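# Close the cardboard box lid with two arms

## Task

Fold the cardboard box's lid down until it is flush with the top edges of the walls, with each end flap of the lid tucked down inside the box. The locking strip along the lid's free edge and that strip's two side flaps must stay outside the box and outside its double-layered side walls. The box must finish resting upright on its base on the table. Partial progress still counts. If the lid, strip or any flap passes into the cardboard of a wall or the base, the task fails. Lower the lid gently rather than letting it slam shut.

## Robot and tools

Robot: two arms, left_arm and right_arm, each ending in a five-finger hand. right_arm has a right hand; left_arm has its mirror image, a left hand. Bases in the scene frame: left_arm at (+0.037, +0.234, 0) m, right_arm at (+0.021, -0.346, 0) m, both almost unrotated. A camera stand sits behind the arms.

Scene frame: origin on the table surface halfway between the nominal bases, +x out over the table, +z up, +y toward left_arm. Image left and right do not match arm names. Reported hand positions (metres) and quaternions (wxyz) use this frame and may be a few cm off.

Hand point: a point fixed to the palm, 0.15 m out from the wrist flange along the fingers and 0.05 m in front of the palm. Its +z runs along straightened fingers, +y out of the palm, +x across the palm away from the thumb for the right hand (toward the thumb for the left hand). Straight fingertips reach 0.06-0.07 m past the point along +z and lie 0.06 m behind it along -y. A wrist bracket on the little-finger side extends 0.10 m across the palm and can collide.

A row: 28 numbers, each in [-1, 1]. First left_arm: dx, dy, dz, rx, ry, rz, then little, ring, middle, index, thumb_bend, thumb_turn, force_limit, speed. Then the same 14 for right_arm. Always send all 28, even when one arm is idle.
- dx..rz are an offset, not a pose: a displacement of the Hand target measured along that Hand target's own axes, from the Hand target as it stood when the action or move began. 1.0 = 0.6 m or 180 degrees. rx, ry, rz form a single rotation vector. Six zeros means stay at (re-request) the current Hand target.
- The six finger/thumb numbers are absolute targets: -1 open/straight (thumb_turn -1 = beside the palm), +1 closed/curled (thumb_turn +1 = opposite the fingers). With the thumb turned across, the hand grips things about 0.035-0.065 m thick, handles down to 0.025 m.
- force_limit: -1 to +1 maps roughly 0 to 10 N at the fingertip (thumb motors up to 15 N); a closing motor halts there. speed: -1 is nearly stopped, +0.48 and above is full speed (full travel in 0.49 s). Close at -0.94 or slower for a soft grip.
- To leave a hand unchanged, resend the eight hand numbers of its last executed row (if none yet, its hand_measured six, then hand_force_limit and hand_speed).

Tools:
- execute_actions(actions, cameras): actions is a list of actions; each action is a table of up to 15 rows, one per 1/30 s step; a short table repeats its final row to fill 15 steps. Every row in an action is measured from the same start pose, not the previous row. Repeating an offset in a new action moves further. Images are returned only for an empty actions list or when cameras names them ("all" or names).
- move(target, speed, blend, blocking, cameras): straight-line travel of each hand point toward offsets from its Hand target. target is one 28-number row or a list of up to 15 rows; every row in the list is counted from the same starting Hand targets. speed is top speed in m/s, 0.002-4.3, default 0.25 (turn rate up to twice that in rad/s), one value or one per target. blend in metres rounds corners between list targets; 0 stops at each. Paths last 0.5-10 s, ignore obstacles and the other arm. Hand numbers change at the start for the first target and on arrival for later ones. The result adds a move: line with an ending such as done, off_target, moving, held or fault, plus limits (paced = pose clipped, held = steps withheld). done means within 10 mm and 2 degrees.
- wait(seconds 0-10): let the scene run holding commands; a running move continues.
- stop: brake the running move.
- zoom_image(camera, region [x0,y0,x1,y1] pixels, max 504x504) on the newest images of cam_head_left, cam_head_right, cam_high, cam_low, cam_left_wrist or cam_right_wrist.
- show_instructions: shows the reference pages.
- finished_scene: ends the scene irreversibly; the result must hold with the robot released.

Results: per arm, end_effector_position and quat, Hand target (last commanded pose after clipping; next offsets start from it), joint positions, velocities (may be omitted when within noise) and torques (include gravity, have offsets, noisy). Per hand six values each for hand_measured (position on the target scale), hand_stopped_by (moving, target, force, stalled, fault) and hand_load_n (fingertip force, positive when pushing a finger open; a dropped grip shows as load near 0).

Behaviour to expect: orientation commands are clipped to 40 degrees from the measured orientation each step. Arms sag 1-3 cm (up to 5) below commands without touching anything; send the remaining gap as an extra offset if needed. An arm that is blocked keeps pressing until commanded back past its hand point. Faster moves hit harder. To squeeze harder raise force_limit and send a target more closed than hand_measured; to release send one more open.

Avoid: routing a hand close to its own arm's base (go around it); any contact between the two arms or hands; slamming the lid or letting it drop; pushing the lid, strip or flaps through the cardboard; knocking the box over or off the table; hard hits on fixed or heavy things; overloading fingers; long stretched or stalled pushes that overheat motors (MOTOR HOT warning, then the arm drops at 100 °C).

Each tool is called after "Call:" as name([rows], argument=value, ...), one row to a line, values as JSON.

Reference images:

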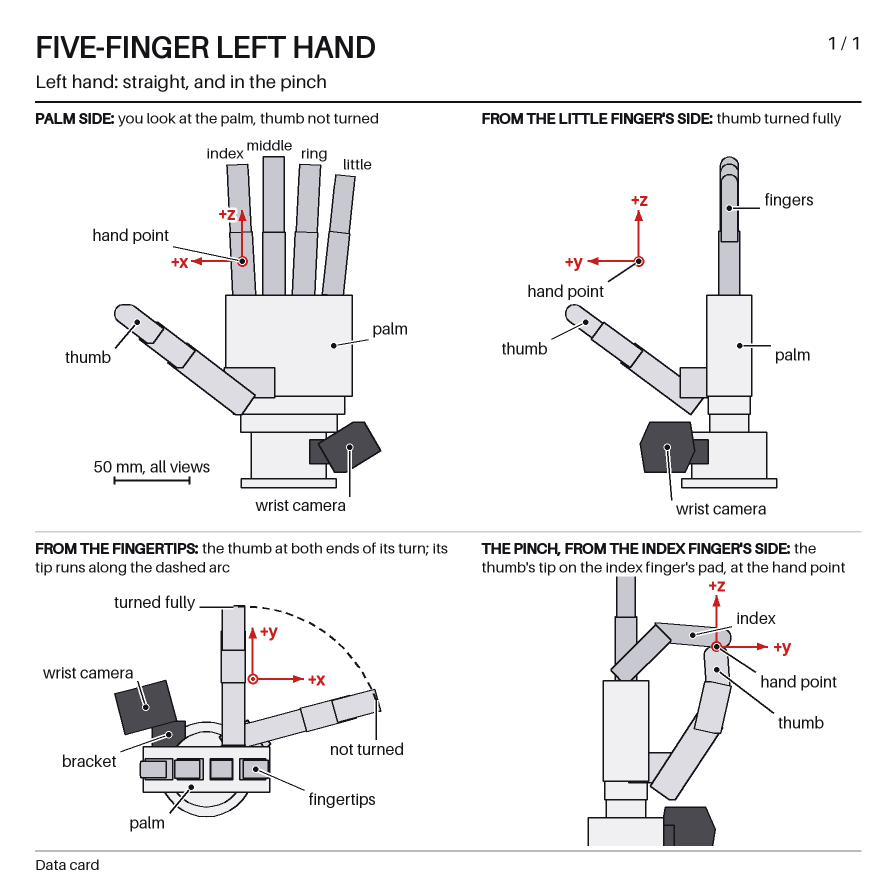

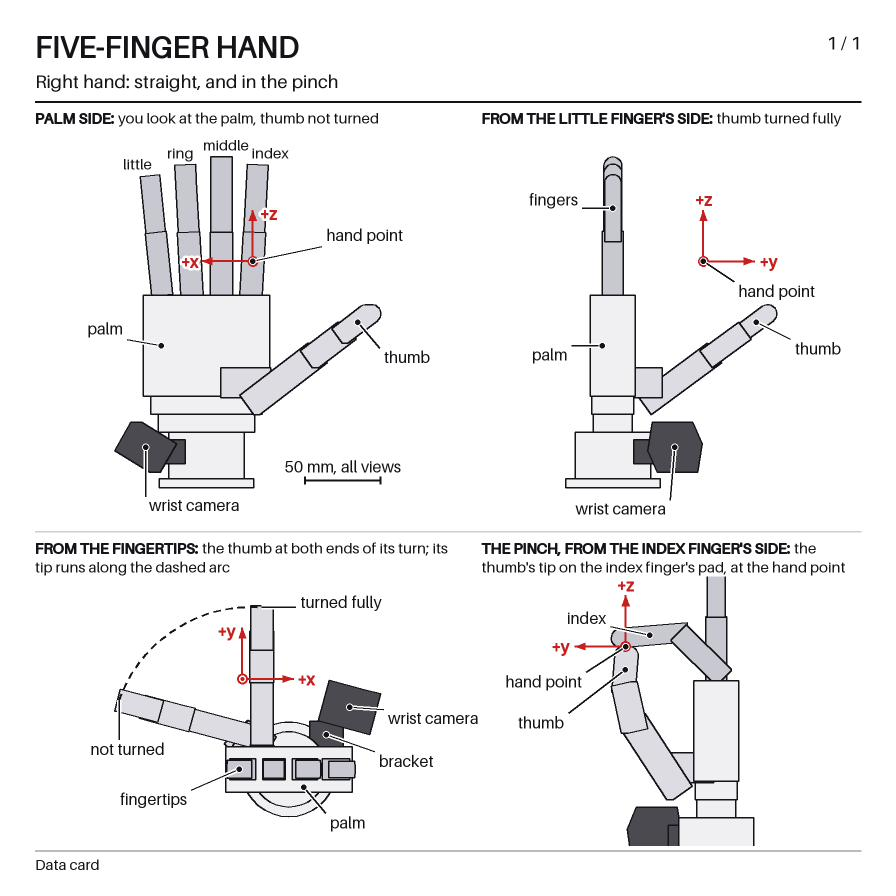

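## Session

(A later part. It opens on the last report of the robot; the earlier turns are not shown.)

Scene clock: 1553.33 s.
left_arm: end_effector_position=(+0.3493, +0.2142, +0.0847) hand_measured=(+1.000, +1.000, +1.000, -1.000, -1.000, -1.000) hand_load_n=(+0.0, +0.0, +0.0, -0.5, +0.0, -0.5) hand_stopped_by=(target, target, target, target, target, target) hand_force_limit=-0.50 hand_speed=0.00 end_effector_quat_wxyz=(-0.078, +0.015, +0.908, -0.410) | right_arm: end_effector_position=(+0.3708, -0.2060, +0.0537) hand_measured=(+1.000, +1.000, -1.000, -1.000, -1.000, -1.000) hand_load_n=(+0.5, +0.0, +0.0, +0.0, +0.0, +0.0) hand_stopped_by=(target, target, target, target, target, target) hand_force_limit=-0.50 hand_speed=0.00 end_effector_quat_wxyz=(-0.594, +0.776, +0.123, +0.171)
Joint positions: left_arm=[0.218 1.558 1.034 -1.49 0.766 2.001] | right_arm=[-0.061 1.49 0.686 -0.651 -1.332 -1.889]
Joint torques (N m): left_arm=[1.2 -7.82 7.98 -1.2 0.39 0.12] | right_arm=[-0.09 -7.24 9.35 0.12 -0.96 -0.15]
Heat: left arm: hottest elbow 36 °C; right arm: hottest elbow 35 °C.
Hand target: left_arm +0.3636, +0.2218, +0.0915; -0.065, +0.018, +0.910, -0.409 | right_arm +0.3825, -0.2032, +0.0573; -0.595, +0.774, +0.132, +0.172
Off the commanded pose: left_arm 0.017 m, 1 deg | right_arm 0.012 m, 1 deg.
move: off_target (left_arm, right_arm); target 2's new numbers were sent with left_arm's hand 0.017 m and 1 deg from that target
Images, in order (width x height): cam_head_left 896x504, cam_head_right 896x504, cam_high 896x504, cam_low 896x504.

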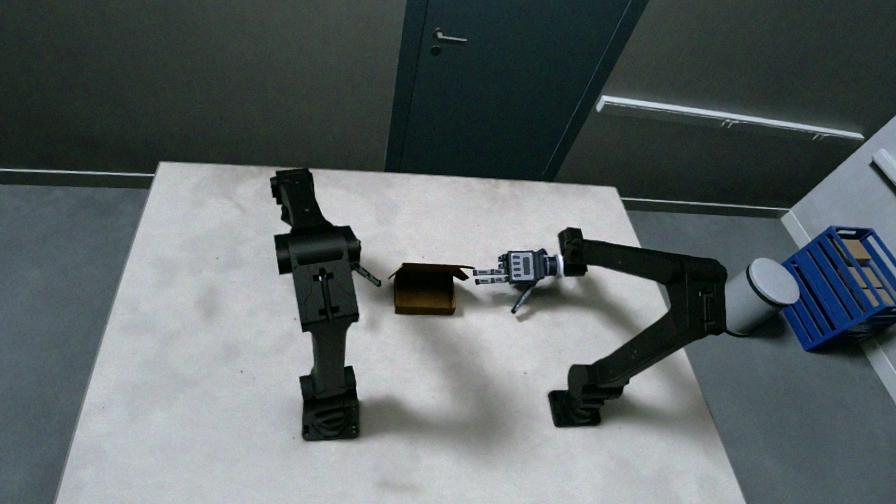

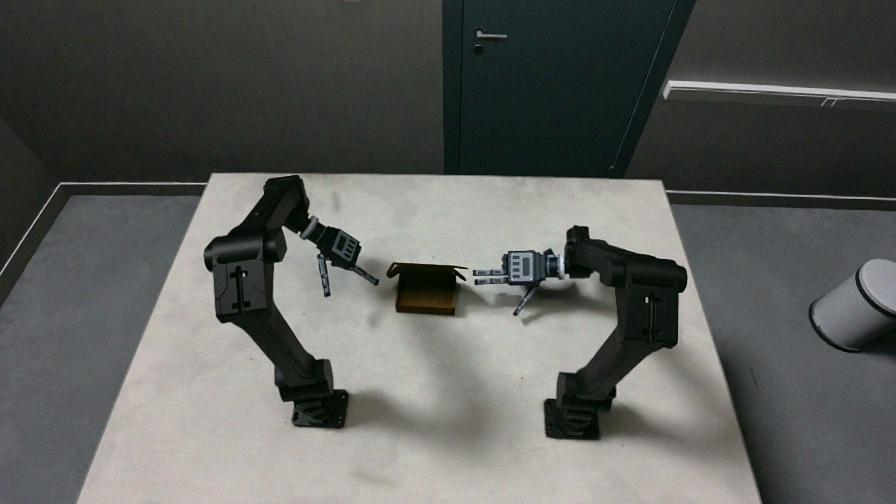

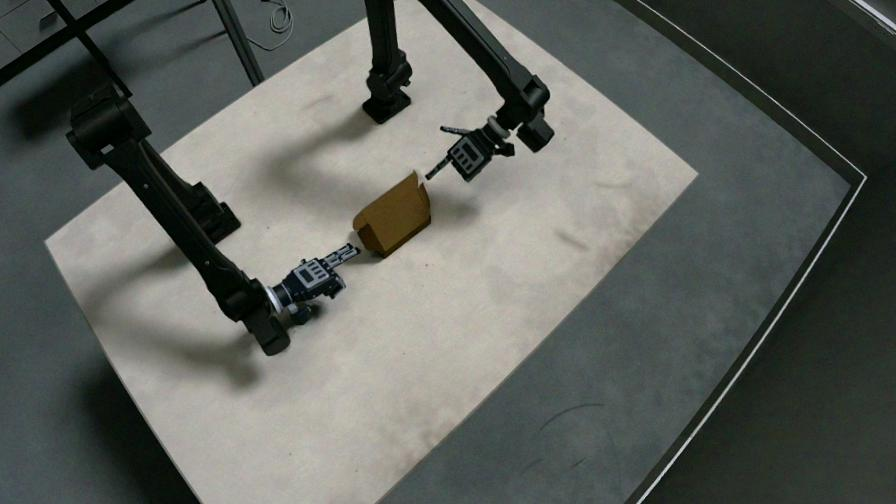

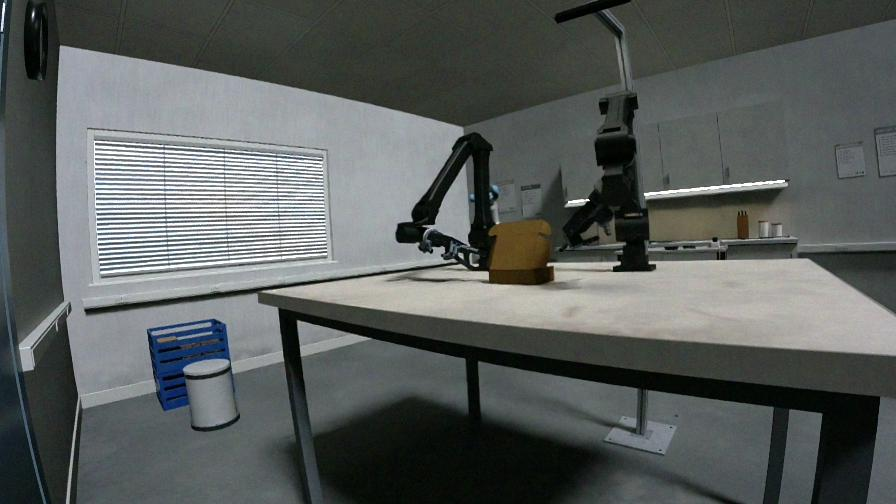

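Call:
zoom_image(camera="cam_head_left", region=[385, 250, 485, 320])

Call:
zoom_image(camera="cam_high", region=[345, 160, 445, 265])

Call:
zoom_image(camera="cam_low", region=[480, 210, 570, 290])

Scaled by 5.040 from the camera's 896x504 image, which has a finer 1280x720 frame.

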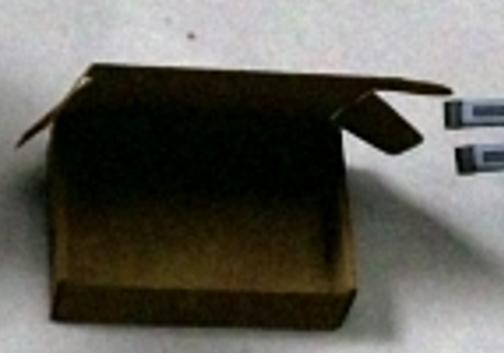

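Scaled by 4.800 from the camera's 896x504 image, which has a finer 1280x720 frame.

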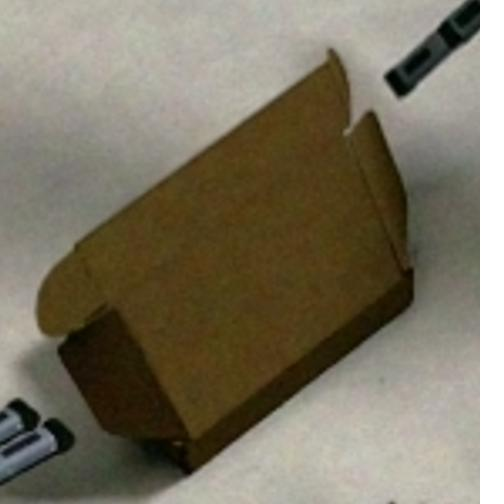

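Scaled by 5.600 from the camera's 896x504 image, which has a finer 1280x720 frame.

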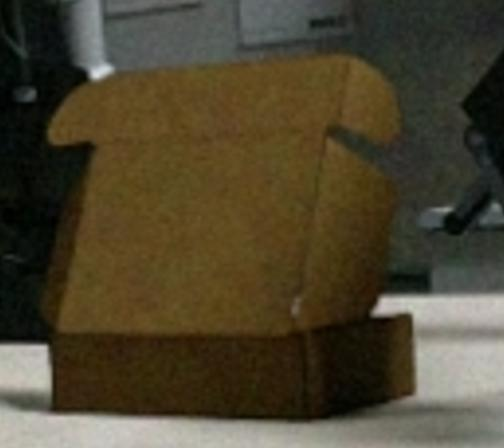

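Call:
move(target=[-0.0396,-0.0008,-0.0054,0,0,0,1,1,1,-1,-1,-1,-0.5,0, 0.0219,0.0099,0.0026,0,0,0,1,1,-1,-1,-1,-1,-0.5,0], speed=0.08, cameras=["cam_head_left","cam_head_right"])

Call:
zoom_image(camera="cam_head_left", region=[370, 235, 490, 325])

Call:
zoom_image(camera="cam_head_right", region=[370, 235, 490, 325])

Scene clock: 1661.87 s.
left_arm: end_effector_position=(+0.3740, +0.2193, +0.0837) hand_measured=(+1.000, +1.000, +1.000, -1.000, -1.000, -1.000) hand_load_n=(+0.0, +0.0, +0.0, +0.0, +0.0, +0.0) hand_stopped_by=(target, target, target, target, target, target) hand_force_limit=-0.50 hand_speed=0.00 end_effector_quat_wxyz=(-0.073, +0.017, +0.909, -0.410) | right_arm: end_effector_position=(+0.3853, -0.2064, +0.0542) hand_measured=(+1.000, +1.000, -1.000, -1.000, -1.000, -1.000) hand_load_n=(+0.0, +0.0, +0.0, +0.0, +0.0, +0.0) hand_stopped_by=(target, target, target, target, target, target) hand_force_limit=-0.50 hand_speed=0.00 end_effector_quat_wxyz=(-0.594, +0.776, +0.126, +0.173)
Joint positions: left_arm=[0.218 1.612 1.1 -1.492 0.767 2.001] | right_arm=[-0.059 1.521 0.724 -0.651 -1.332 -1.889]
Joint torques (N m): left_arm=[0.26 -8.7 8.29 -1.22 0.55 -0.03] | right_arm=[-0.09 -7.88 9.36 0.36 -0.95 -0.04]
Heat: left arm: hottest elbow 36 °C; right arm: hottest elbow 37 °C.
Hand target: left_arm +0.3876, +0.2219, +0.0915; -0.065, +0.018, +0.910, -0.409 | right_arm +0.3970, -0.2033, +0.0573; -0.595, +0.774, +0.132, +0.172
Off the commanded pose: left_arm 0.016 m, 1 deg | right_arm 0.013 m, 1 deg.
move: off_target (left_arm, right_arm)
Images, in order (width x height): cam_head_left 896x504, cam_head_right 896x504.

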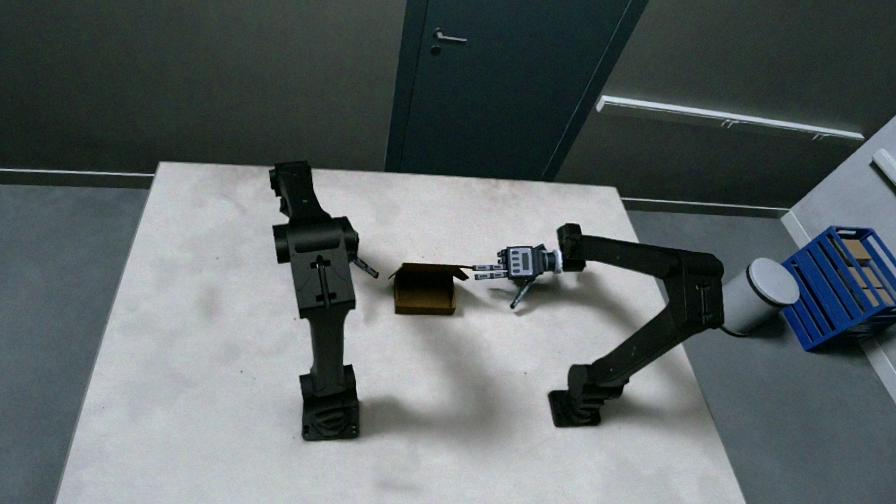

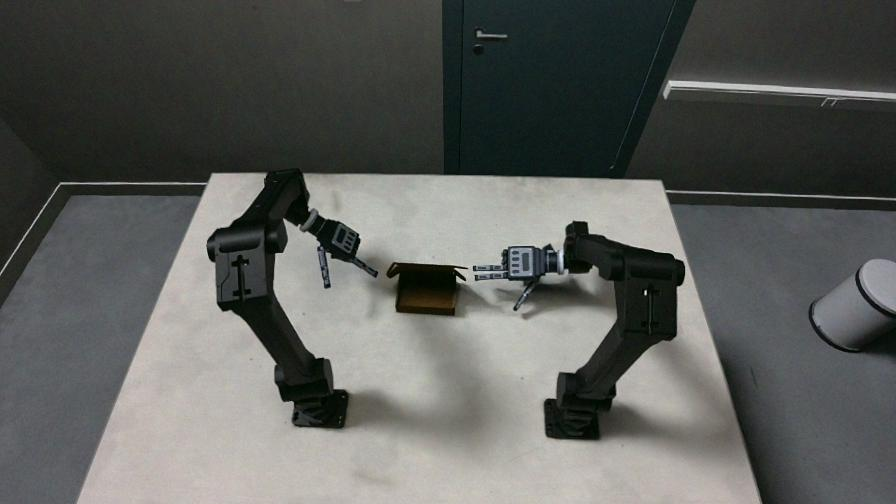

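Scaled by 4.200 from the camera's 896x504 image, which has a finer 1280x720 frame.

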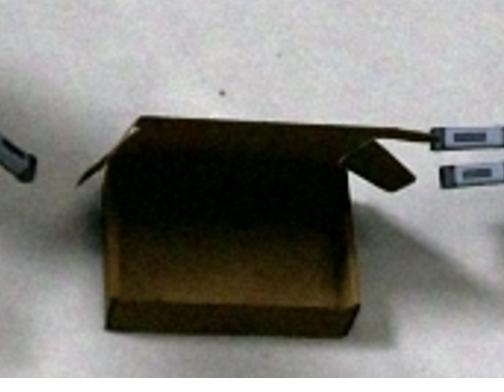

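Scaled by 4.200 from the camera's 896x504 image, which has a finer 1280x720 frame.

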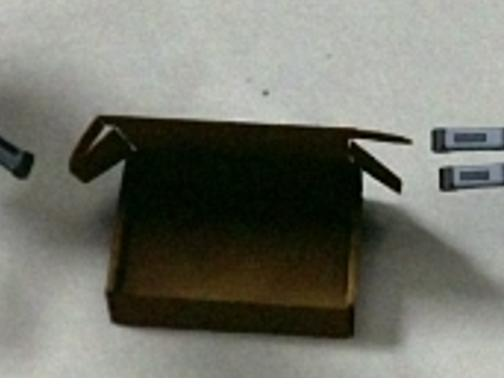

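Call:
move(target=[-0.0013,-0.02,0.0225,0,0,0,1,1,1,-1,-1,-1,-0.5,0, 0.0051,-0.0107,0.0489,0,0,0,1,1,-1,-1,-1,-1,-0.5,0], speed=0.06, cameras=["cam_head_left","cam_head_right","cam_high"])

Call:
zoom_image(camera="cam_head_left", region=[370, 235, 490, 325])

Call:
zoom_image(camera="cam_head_right", region=[370, 235, 490, 325])

Call:
zoom_image(camera="cam_high", region=[330, 150, 450, 270])

Scene clock: 1714.30 s.
left_arm: end_effector_position=(+0.3758, +0.2062, +0.0846) hand_measured=(+1.000, +1.000, +1.000, -1.000, -1.000, -1.000) hand_load_n=(+0.0, +0.0, +0.0, +0.0, +0.0, +0.0) hand_stopped_by=(target, target, target, target, target, target) hand_force_limit=-0.50 hand_speed=0.00 end_effector_quat_wxyz=(-0.078, +0.011, +0.908, -0.413) | right_arm: end_effector_position=(+0.4007, -0.1773, +0.0547) hand_measured=(+1.000, +1.000, -1.000, -1.000, -1.000, -1.000) hand_load_n=(+0.0, +0.0, +0.0, +0.0, +0.0, -0.5) hand_stopped_by=(target, target, target, target, target, target) hand_force_limit=-0.50 hand_speed=0.00 end_effector_quat_wxyz=(-0.596, +0.775, +0.125, +0.169)
Joint positions: left_arm=[0.187 1.612 1.1 -1.475 0.784 1.954] | right_arm=[0.025 1.522 0.704 -0.335 -1.313 -1.576]
Joint torques (N m): left_arm=[-0.91 -10.23 7.08 -0.46 0.54 -0.09] | right_arm=[-0.15 -10.81 6.38 1.48 -0.73 -0.01]
Heat: left arm: hottest elbow 36 °C; right arm: hottest elbow 36 °C.
Hand target: left_arm +0.3868, +0.2039, +0.0914; -0.065, +0.018, +0.910, -0.409 | right_arm +0.4004, -0.1733, +0.0574; -0.595, +0.774, +0.132, +0.172
Off the commanded pose: left_arm 0.013 m, 2 deg | right_arm 0.005 m, 1 deg.
move: off_target (left_arm)
Images, in order (width x height): cam_head_left 896x504, cam_head_right 896x504, cam_high 896x504.

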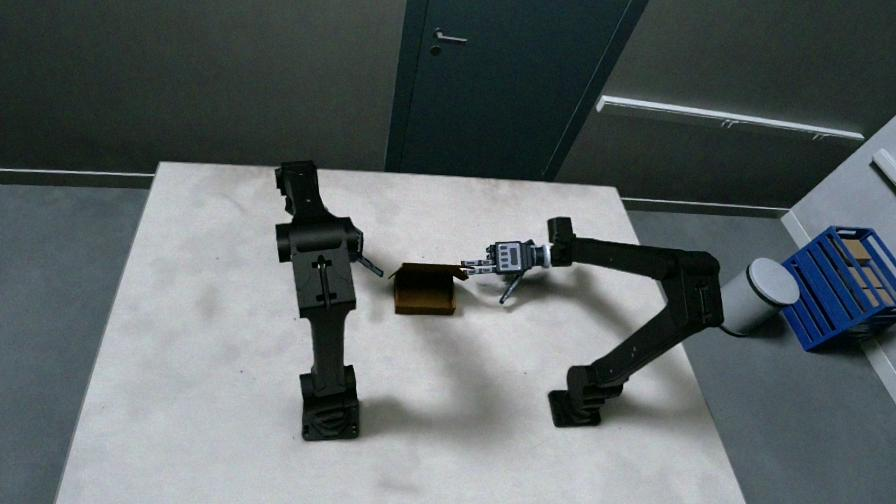

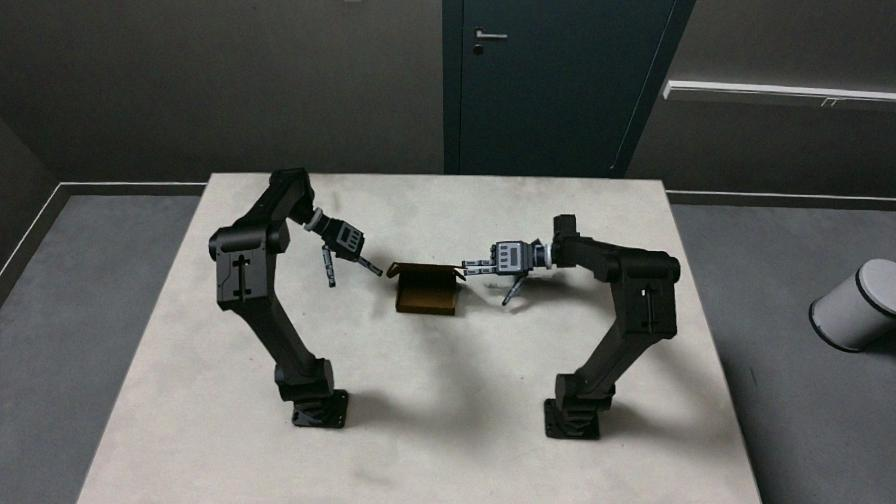

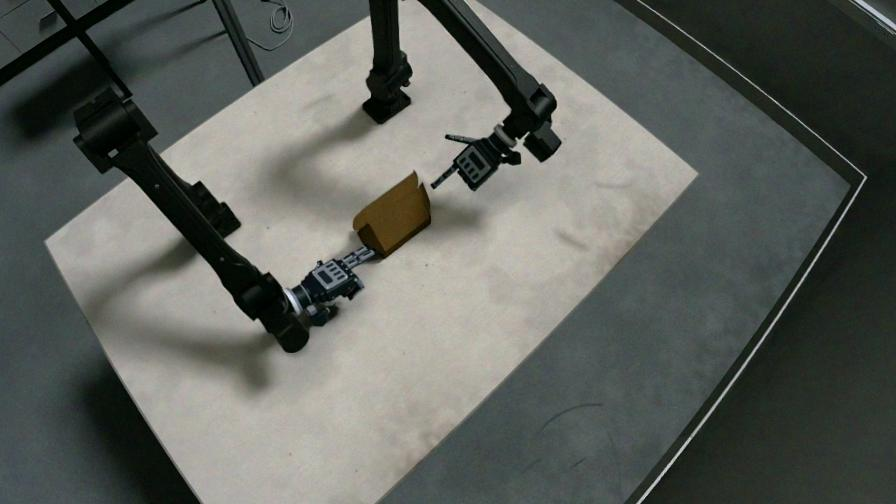

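Scaled by 4.200 from the camera's 896x504 image, which has a finer 1280x720 frame.

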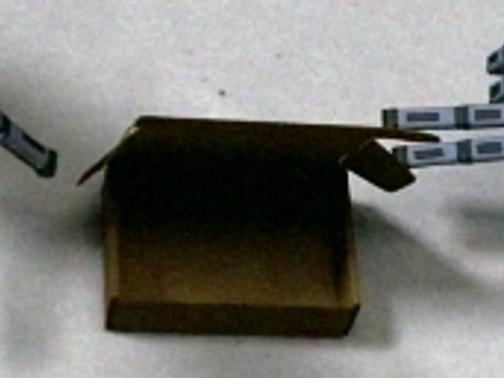

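Scaled by 4.200 from the camera's 896x504 image, which has a finer 1280x720 frame.

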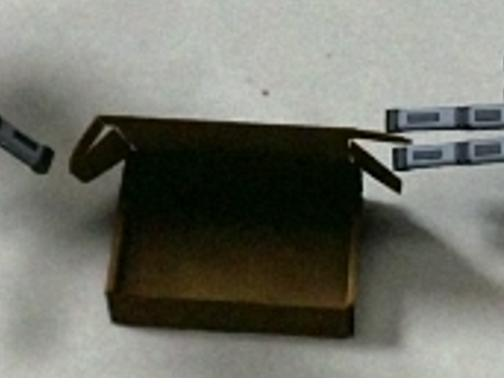

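Scaled by 4.200 from the camera's 896x504 image, which has a finer 1280x720 frame.

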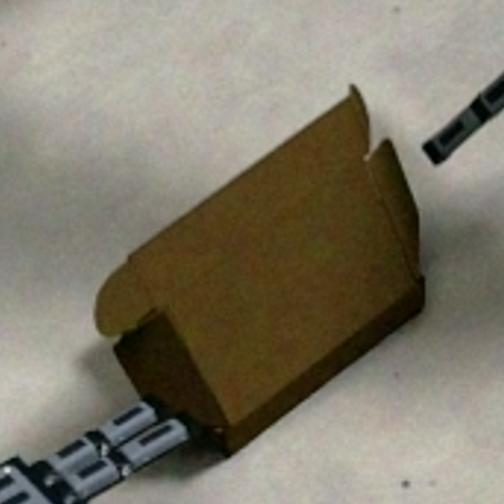

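Call:
move(target=[0,0,0,0,0,0,1,1,1,-1,-1,-1,-0.5,0, -0.0182,-0.0047,-0.015,0,0,0,1,1,-1,-1,-1,-1,-0.5,0], speed=0.06, cameras=["cam_head_left","cam_head_right"])

Call:
zoom_image(camera="cam_head_left", region=[370, 235, 490, 325])

Scene clock: 1733.90 s.
left_arm: end_effector_position=(+0.3758, +0.2062, +0.0846) hand_measured=(+1.000, +1.000, +1.000, -1.000, -1.000, -1.000) hand_load_n=(+0.0, +0.0, +0.0, +0.0, +0.0, -0.5) hand_stopped_by=(target, target, target, target, target, target) hand_force_limit=-0.50 hand_speed=0.00 end_effector_quat_wxyz=(-0.078, +0.011, +0.908, -0.413) | right_arm: end_effector_position=(+0.3876, -0.1773, +0.0538) hand_measured=(+1.000, +1.000, -1.000, -1.000, -1.000, -1.000) hand_load_n=(+0.0, +0.0, +0.0, +0.0, +0.0, +0.0) hand_stopped_by=(target, target, target, target, target, target) hand_force_limit=-0.50 hand_speed=0.00 end_effector_quat_wxyz=(-0.596, +0.774, +0.132, +0.166)
Joint positions: left_arm=[0.187 1.612 1.1 -1.475 0.784 1.954] | right_arm=[0.025 1.501 0.683 -0.381 -1.316 -1.631]
Joint torques (N m): left_arm=[-0.5 -10.34 6.91 -0.47 0.53 -0.09] | right_arm=[-1.49 -10.4 6.49 0.39 -0.92 -0.14]
Heat: left arm: hottest elbow 35 °C; right arm: hottest elbow 36 °C.
Hand target: left_arm +0.3868, +0.2039, +0.0914; -0.065, +0.018, +0.910, -0.409 | right_arm +0.3883, -0.1812, +0.0573; -0.595, +0.774, +0.132, +0.172
Off the commanded pose: left_arm 0.013 m, 2 deg | right_arm 0.005 m, 1 deg.
move: off_target (left_arm)
Images, in order (width x height): cam_head_left 896x504, cam_head_right 896x504.

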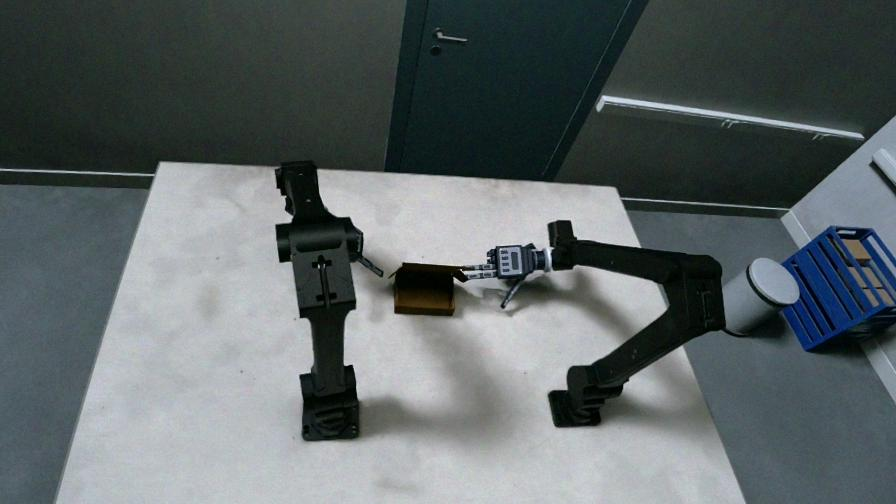

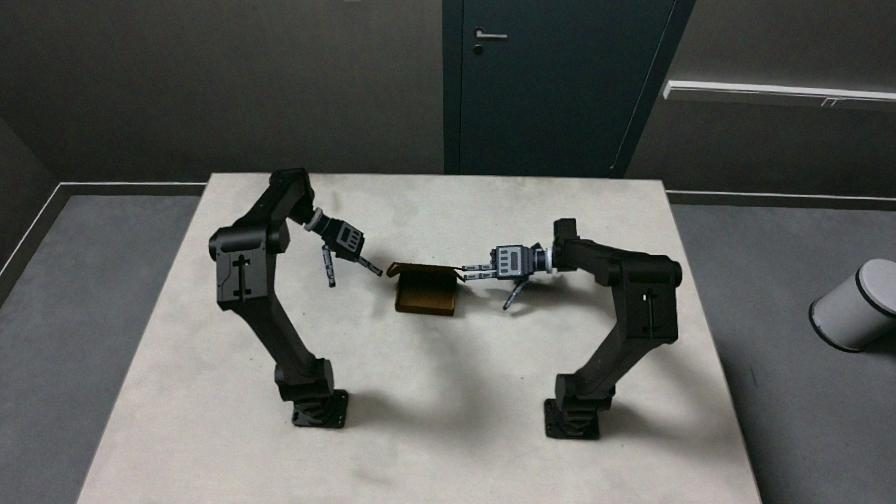

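Scaled by 4.200 from the camera's 896x504 image, which has a finer 1280x720 frame.

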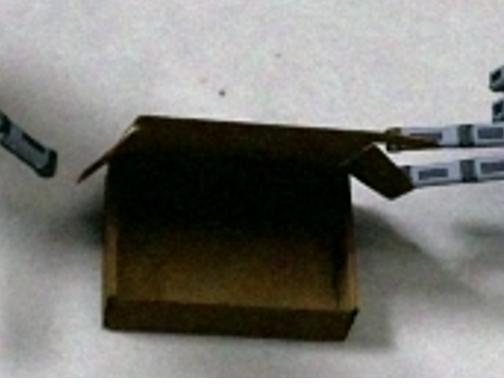

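Call:
move(target=[-0.0013,-0.02,0.0225,0,0,0,1,1,1,-1,-1,-1,-0.5,0, 0.001,-0.009,0.0357,0,0,0,1,1,-1,-1,-1,-1,-0.5,0], speed=0.05, cameras=["cam_head_left","cam_head_right","cam_high"])

Call:
zoom_image(camera="cam_head_left", region=[370, 235, 490, 325])

Call:
zoom_image(camera="cam_head_right", region=[370, 235, 490, 325])

Call:
zoom_image(camera="cam_high", region=[330, 150, 450, 270])

Scene clock: 1750.10 s.
left_arm: end_effector_position=(+0.3817, +0.1900, +0.0838) hand_measured=(+1.000, +1.000, +1.000, -1.000, -1.000, -1.000) hand_load_n=(+0.0, +0.0, +0.0, +0.0, +0.0, +0.0) hand_stopped_by=(target, target, target, target, target, target) hand_force_limit=-0.50 hand_speed=0.00 end_effector_quat_wxyz=(-0.077, +0.011, +0.908, -0.412) | right_arm: end_effector_position=(+0.3891, -0.1628, +0.0533) hand_measured=(+1.000, +1.000, -1.000, -1.000, -1.000, -1.000) hand_load_n=(+0.0, +0.0, +0.0, -0.5, +0.0, +0.0) hand_stopped_by=(target, target, target, target, target, target) hand_force_limit=-0.50 hand_speed=0.00 end_effector_quat_wxyz=(-0.595, +0.776, +0.125, +0.167)
Joint positions: left_arm=[0.146 1.61 1.1 -1.433 0.799 1.898] | right_arm=[0.066 1.491 0.648 -0.185 -1.293 -1.444]
Joint torques (N m): left_arm=[-0.67 -10.93 5.83 -0.44 0.56 -0.07] | right_arm=[-0.15 -10.4 6.3 1.62 -0.69 0.01]
Heat: left arm: hottest elbow 35 °C; right arm: hottest elbow 36 °C.
Hand target: left_arm +0.3860, +0.1857, +0.0913; -0.065, +0.018, +0.910, -0.409 | right_arm +0.3890, -0.1591, +0.0574; -0.595, +0.774, +0.132, +0.172
Off the commanded pose: left_arm 0.010 m, 2 deg | right_arm 0.005 m, 1 deg.
move: done
Images, in order (width x height): cam_head_left 896x504, cam_head_right 896x504, cam_high 896x504.

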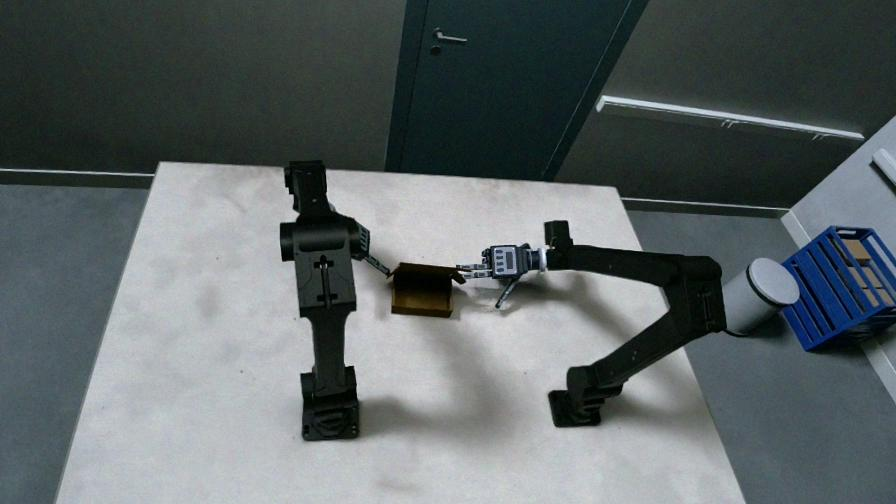

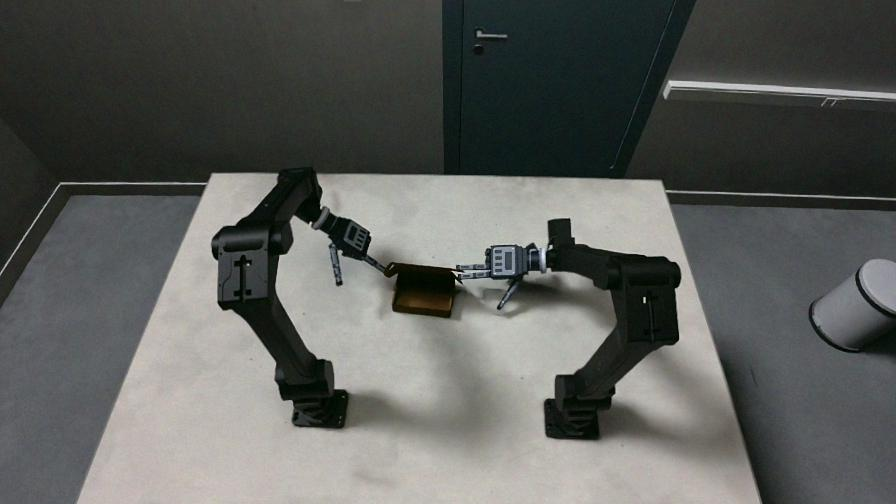

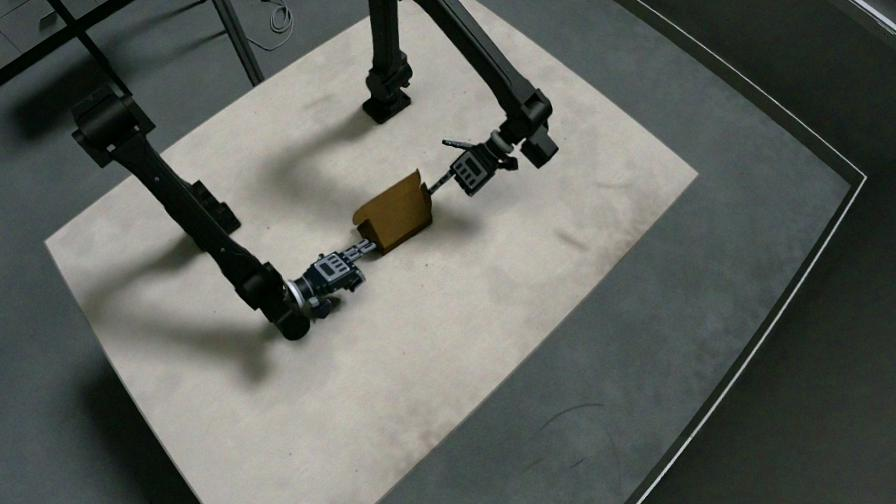

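Scaled by 4.200 from the camera's 896x504 image, which has a finer 1280x720 frame.

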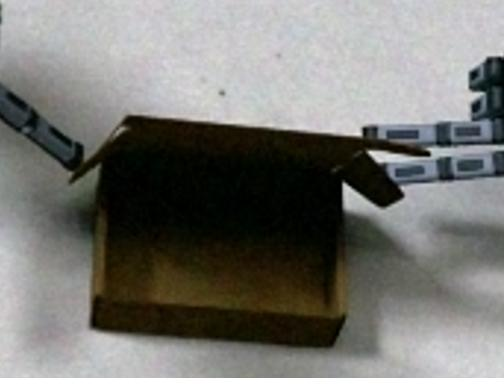

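Scaled by 4.200 from the camera's 896x504 image, which has a finer 1280x720 frame.

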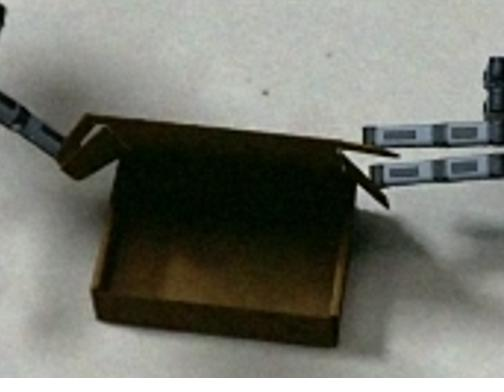

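Scaled by 4.200 from the camera's 896x504 image, which has a finer 1280x720 frame.

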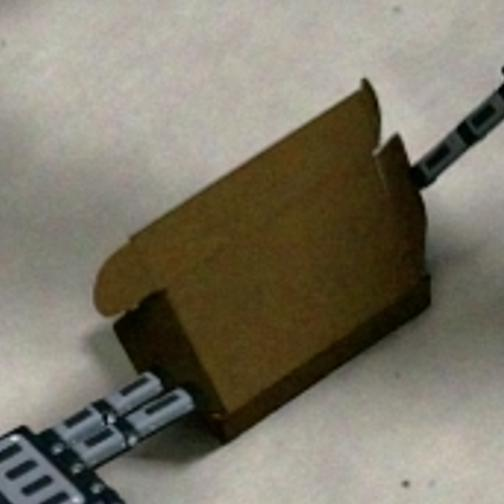

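Call:
move([
  [0,0,0,0,0,0,1,1,1,-1,-1,-1,-0.5,0, -0.0121,-0.0041,-0.0063,0,0,0,1,1,-1,-1,-1,-1,-0.5,0],
  [-0.0017,-0.0133,0.0148,0,0,0,1,1,1,-1,-1,-1,-0.5,0, -0.0136,-0.0113,0.0177,0,0,0,1,1,-1,-1,-1,-1,-0.5,0],
], speed=0.05, cameras=["cam_head_left","cam_head_right","cam_high"])

Call:
zoom_image(camera="cam_head_left", region=[370, 235, 490, 325])

Call:
zoom_image(camera="cam_head_right", region=[370, 235, 490, 325])

Call:
zoom_image(camera="cam_high", region=[330, 150, 450, 270])

Scene clock: 1764.17 s.
left_arm: end_effector_position=(+0.3837, +0.1788, +0.0848) hand_measured=(+1.000, +1.000, +1.000, -1.000, -1.000, -1.000) hand_load_n=(+0.0, +0.0, +0.0, +0.0, +0.0, -0.5) hand_stopped_by=(target, target, target, target, target, target) hand_force_limit=-0.50 hand_speed=0.00 end_effector_quat_wxyz=(-0.074, +0.011, +0.909, -0.411) | right_arm: end_effector_position=(+0.3801, -0.1511, +0.0532) hand_measured=(+1.000, +1.000, -1.000, -1.000, -1.000, -1.000) hand_load_n=(+0.0, +0.5, +0.0, +0.0, +0.0, +0.0) hand_stopped_by=(target, target, target, target, target, target) hand_force_limit=-0.50 hand_speed=0.00 end_effector_quat_wxyz=(-0.595, +0.776, +0.125, +0.167)
Joint positions: left_arm=[0.117 1.601 1.096 -1.405 0.808 1.858] | right_arm=[0.102 1.468 0.606 -0.069 -1.272 -1.342]
Joint torques (N m): left_arm=[-0.85 -11.34 5.48 -0.25 0.58 -0.1] | right_arm=[0.09 -9.82 6.24 1.72 -0.64 0.02]
Heat: left arm: hottest elbow 35 °C; right arm: hottest elbow 35 °C.
Hand target: left_arm +0.3860, +0.1738, +0.0914; -0.065, +0.018, +0.910, -0.409 | right_arm +0.3799, -0.1471, +0.0573; -0.595, +0.774, +0.132, +0.171
Off the commanded pose: left_arm 0.009 m, 1 deg | right_arm 0.006 m, 1 deg.
move: done
Images, in order (width x height): cam_head_left 896x504, cam_head_right 896x504, cam_high 896x504.

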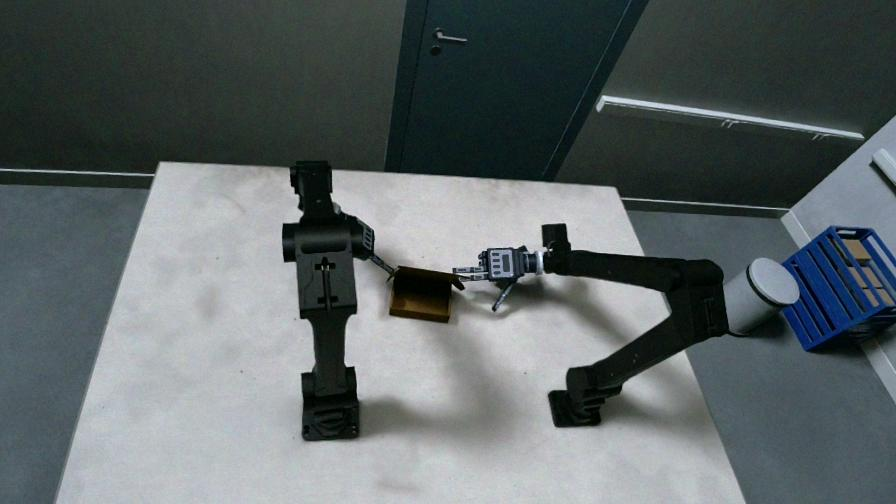

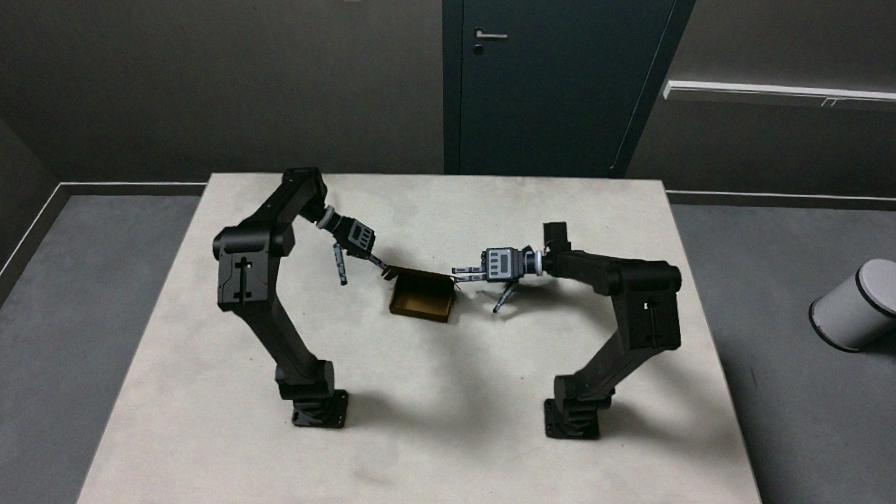

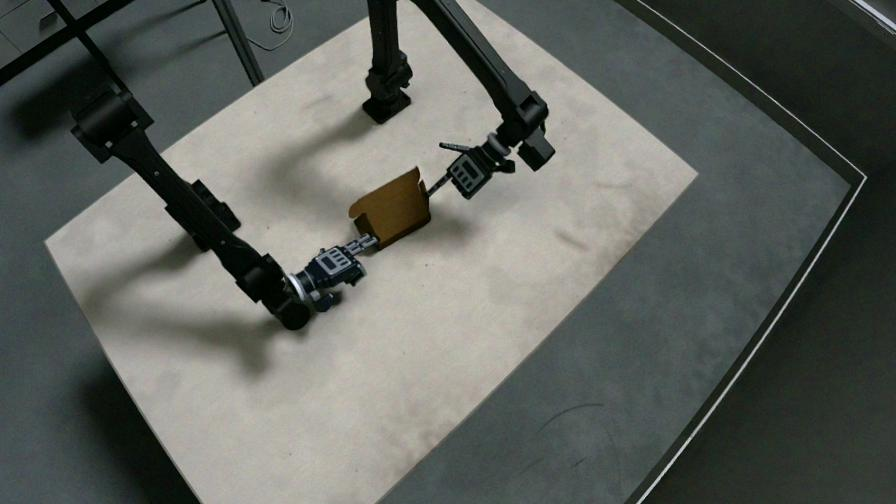

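Scaled by 4.200 from the camera's 896x504 image, which has a finer 1280x720 frame.

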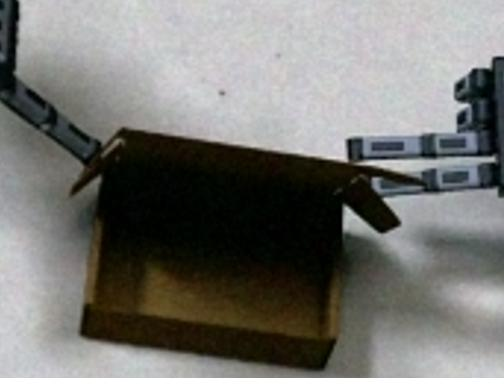

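Scaled by 4.200 from the camera's 896x504 image, which has a finer 1280x720 frame.

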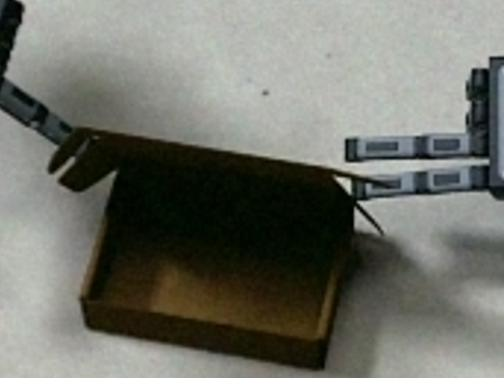

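Scaled by 4.200 from the camera's 896x504 image, which has a finer 1280x720 frame.

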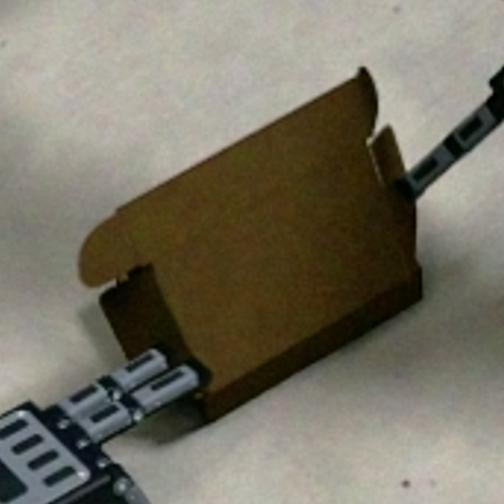

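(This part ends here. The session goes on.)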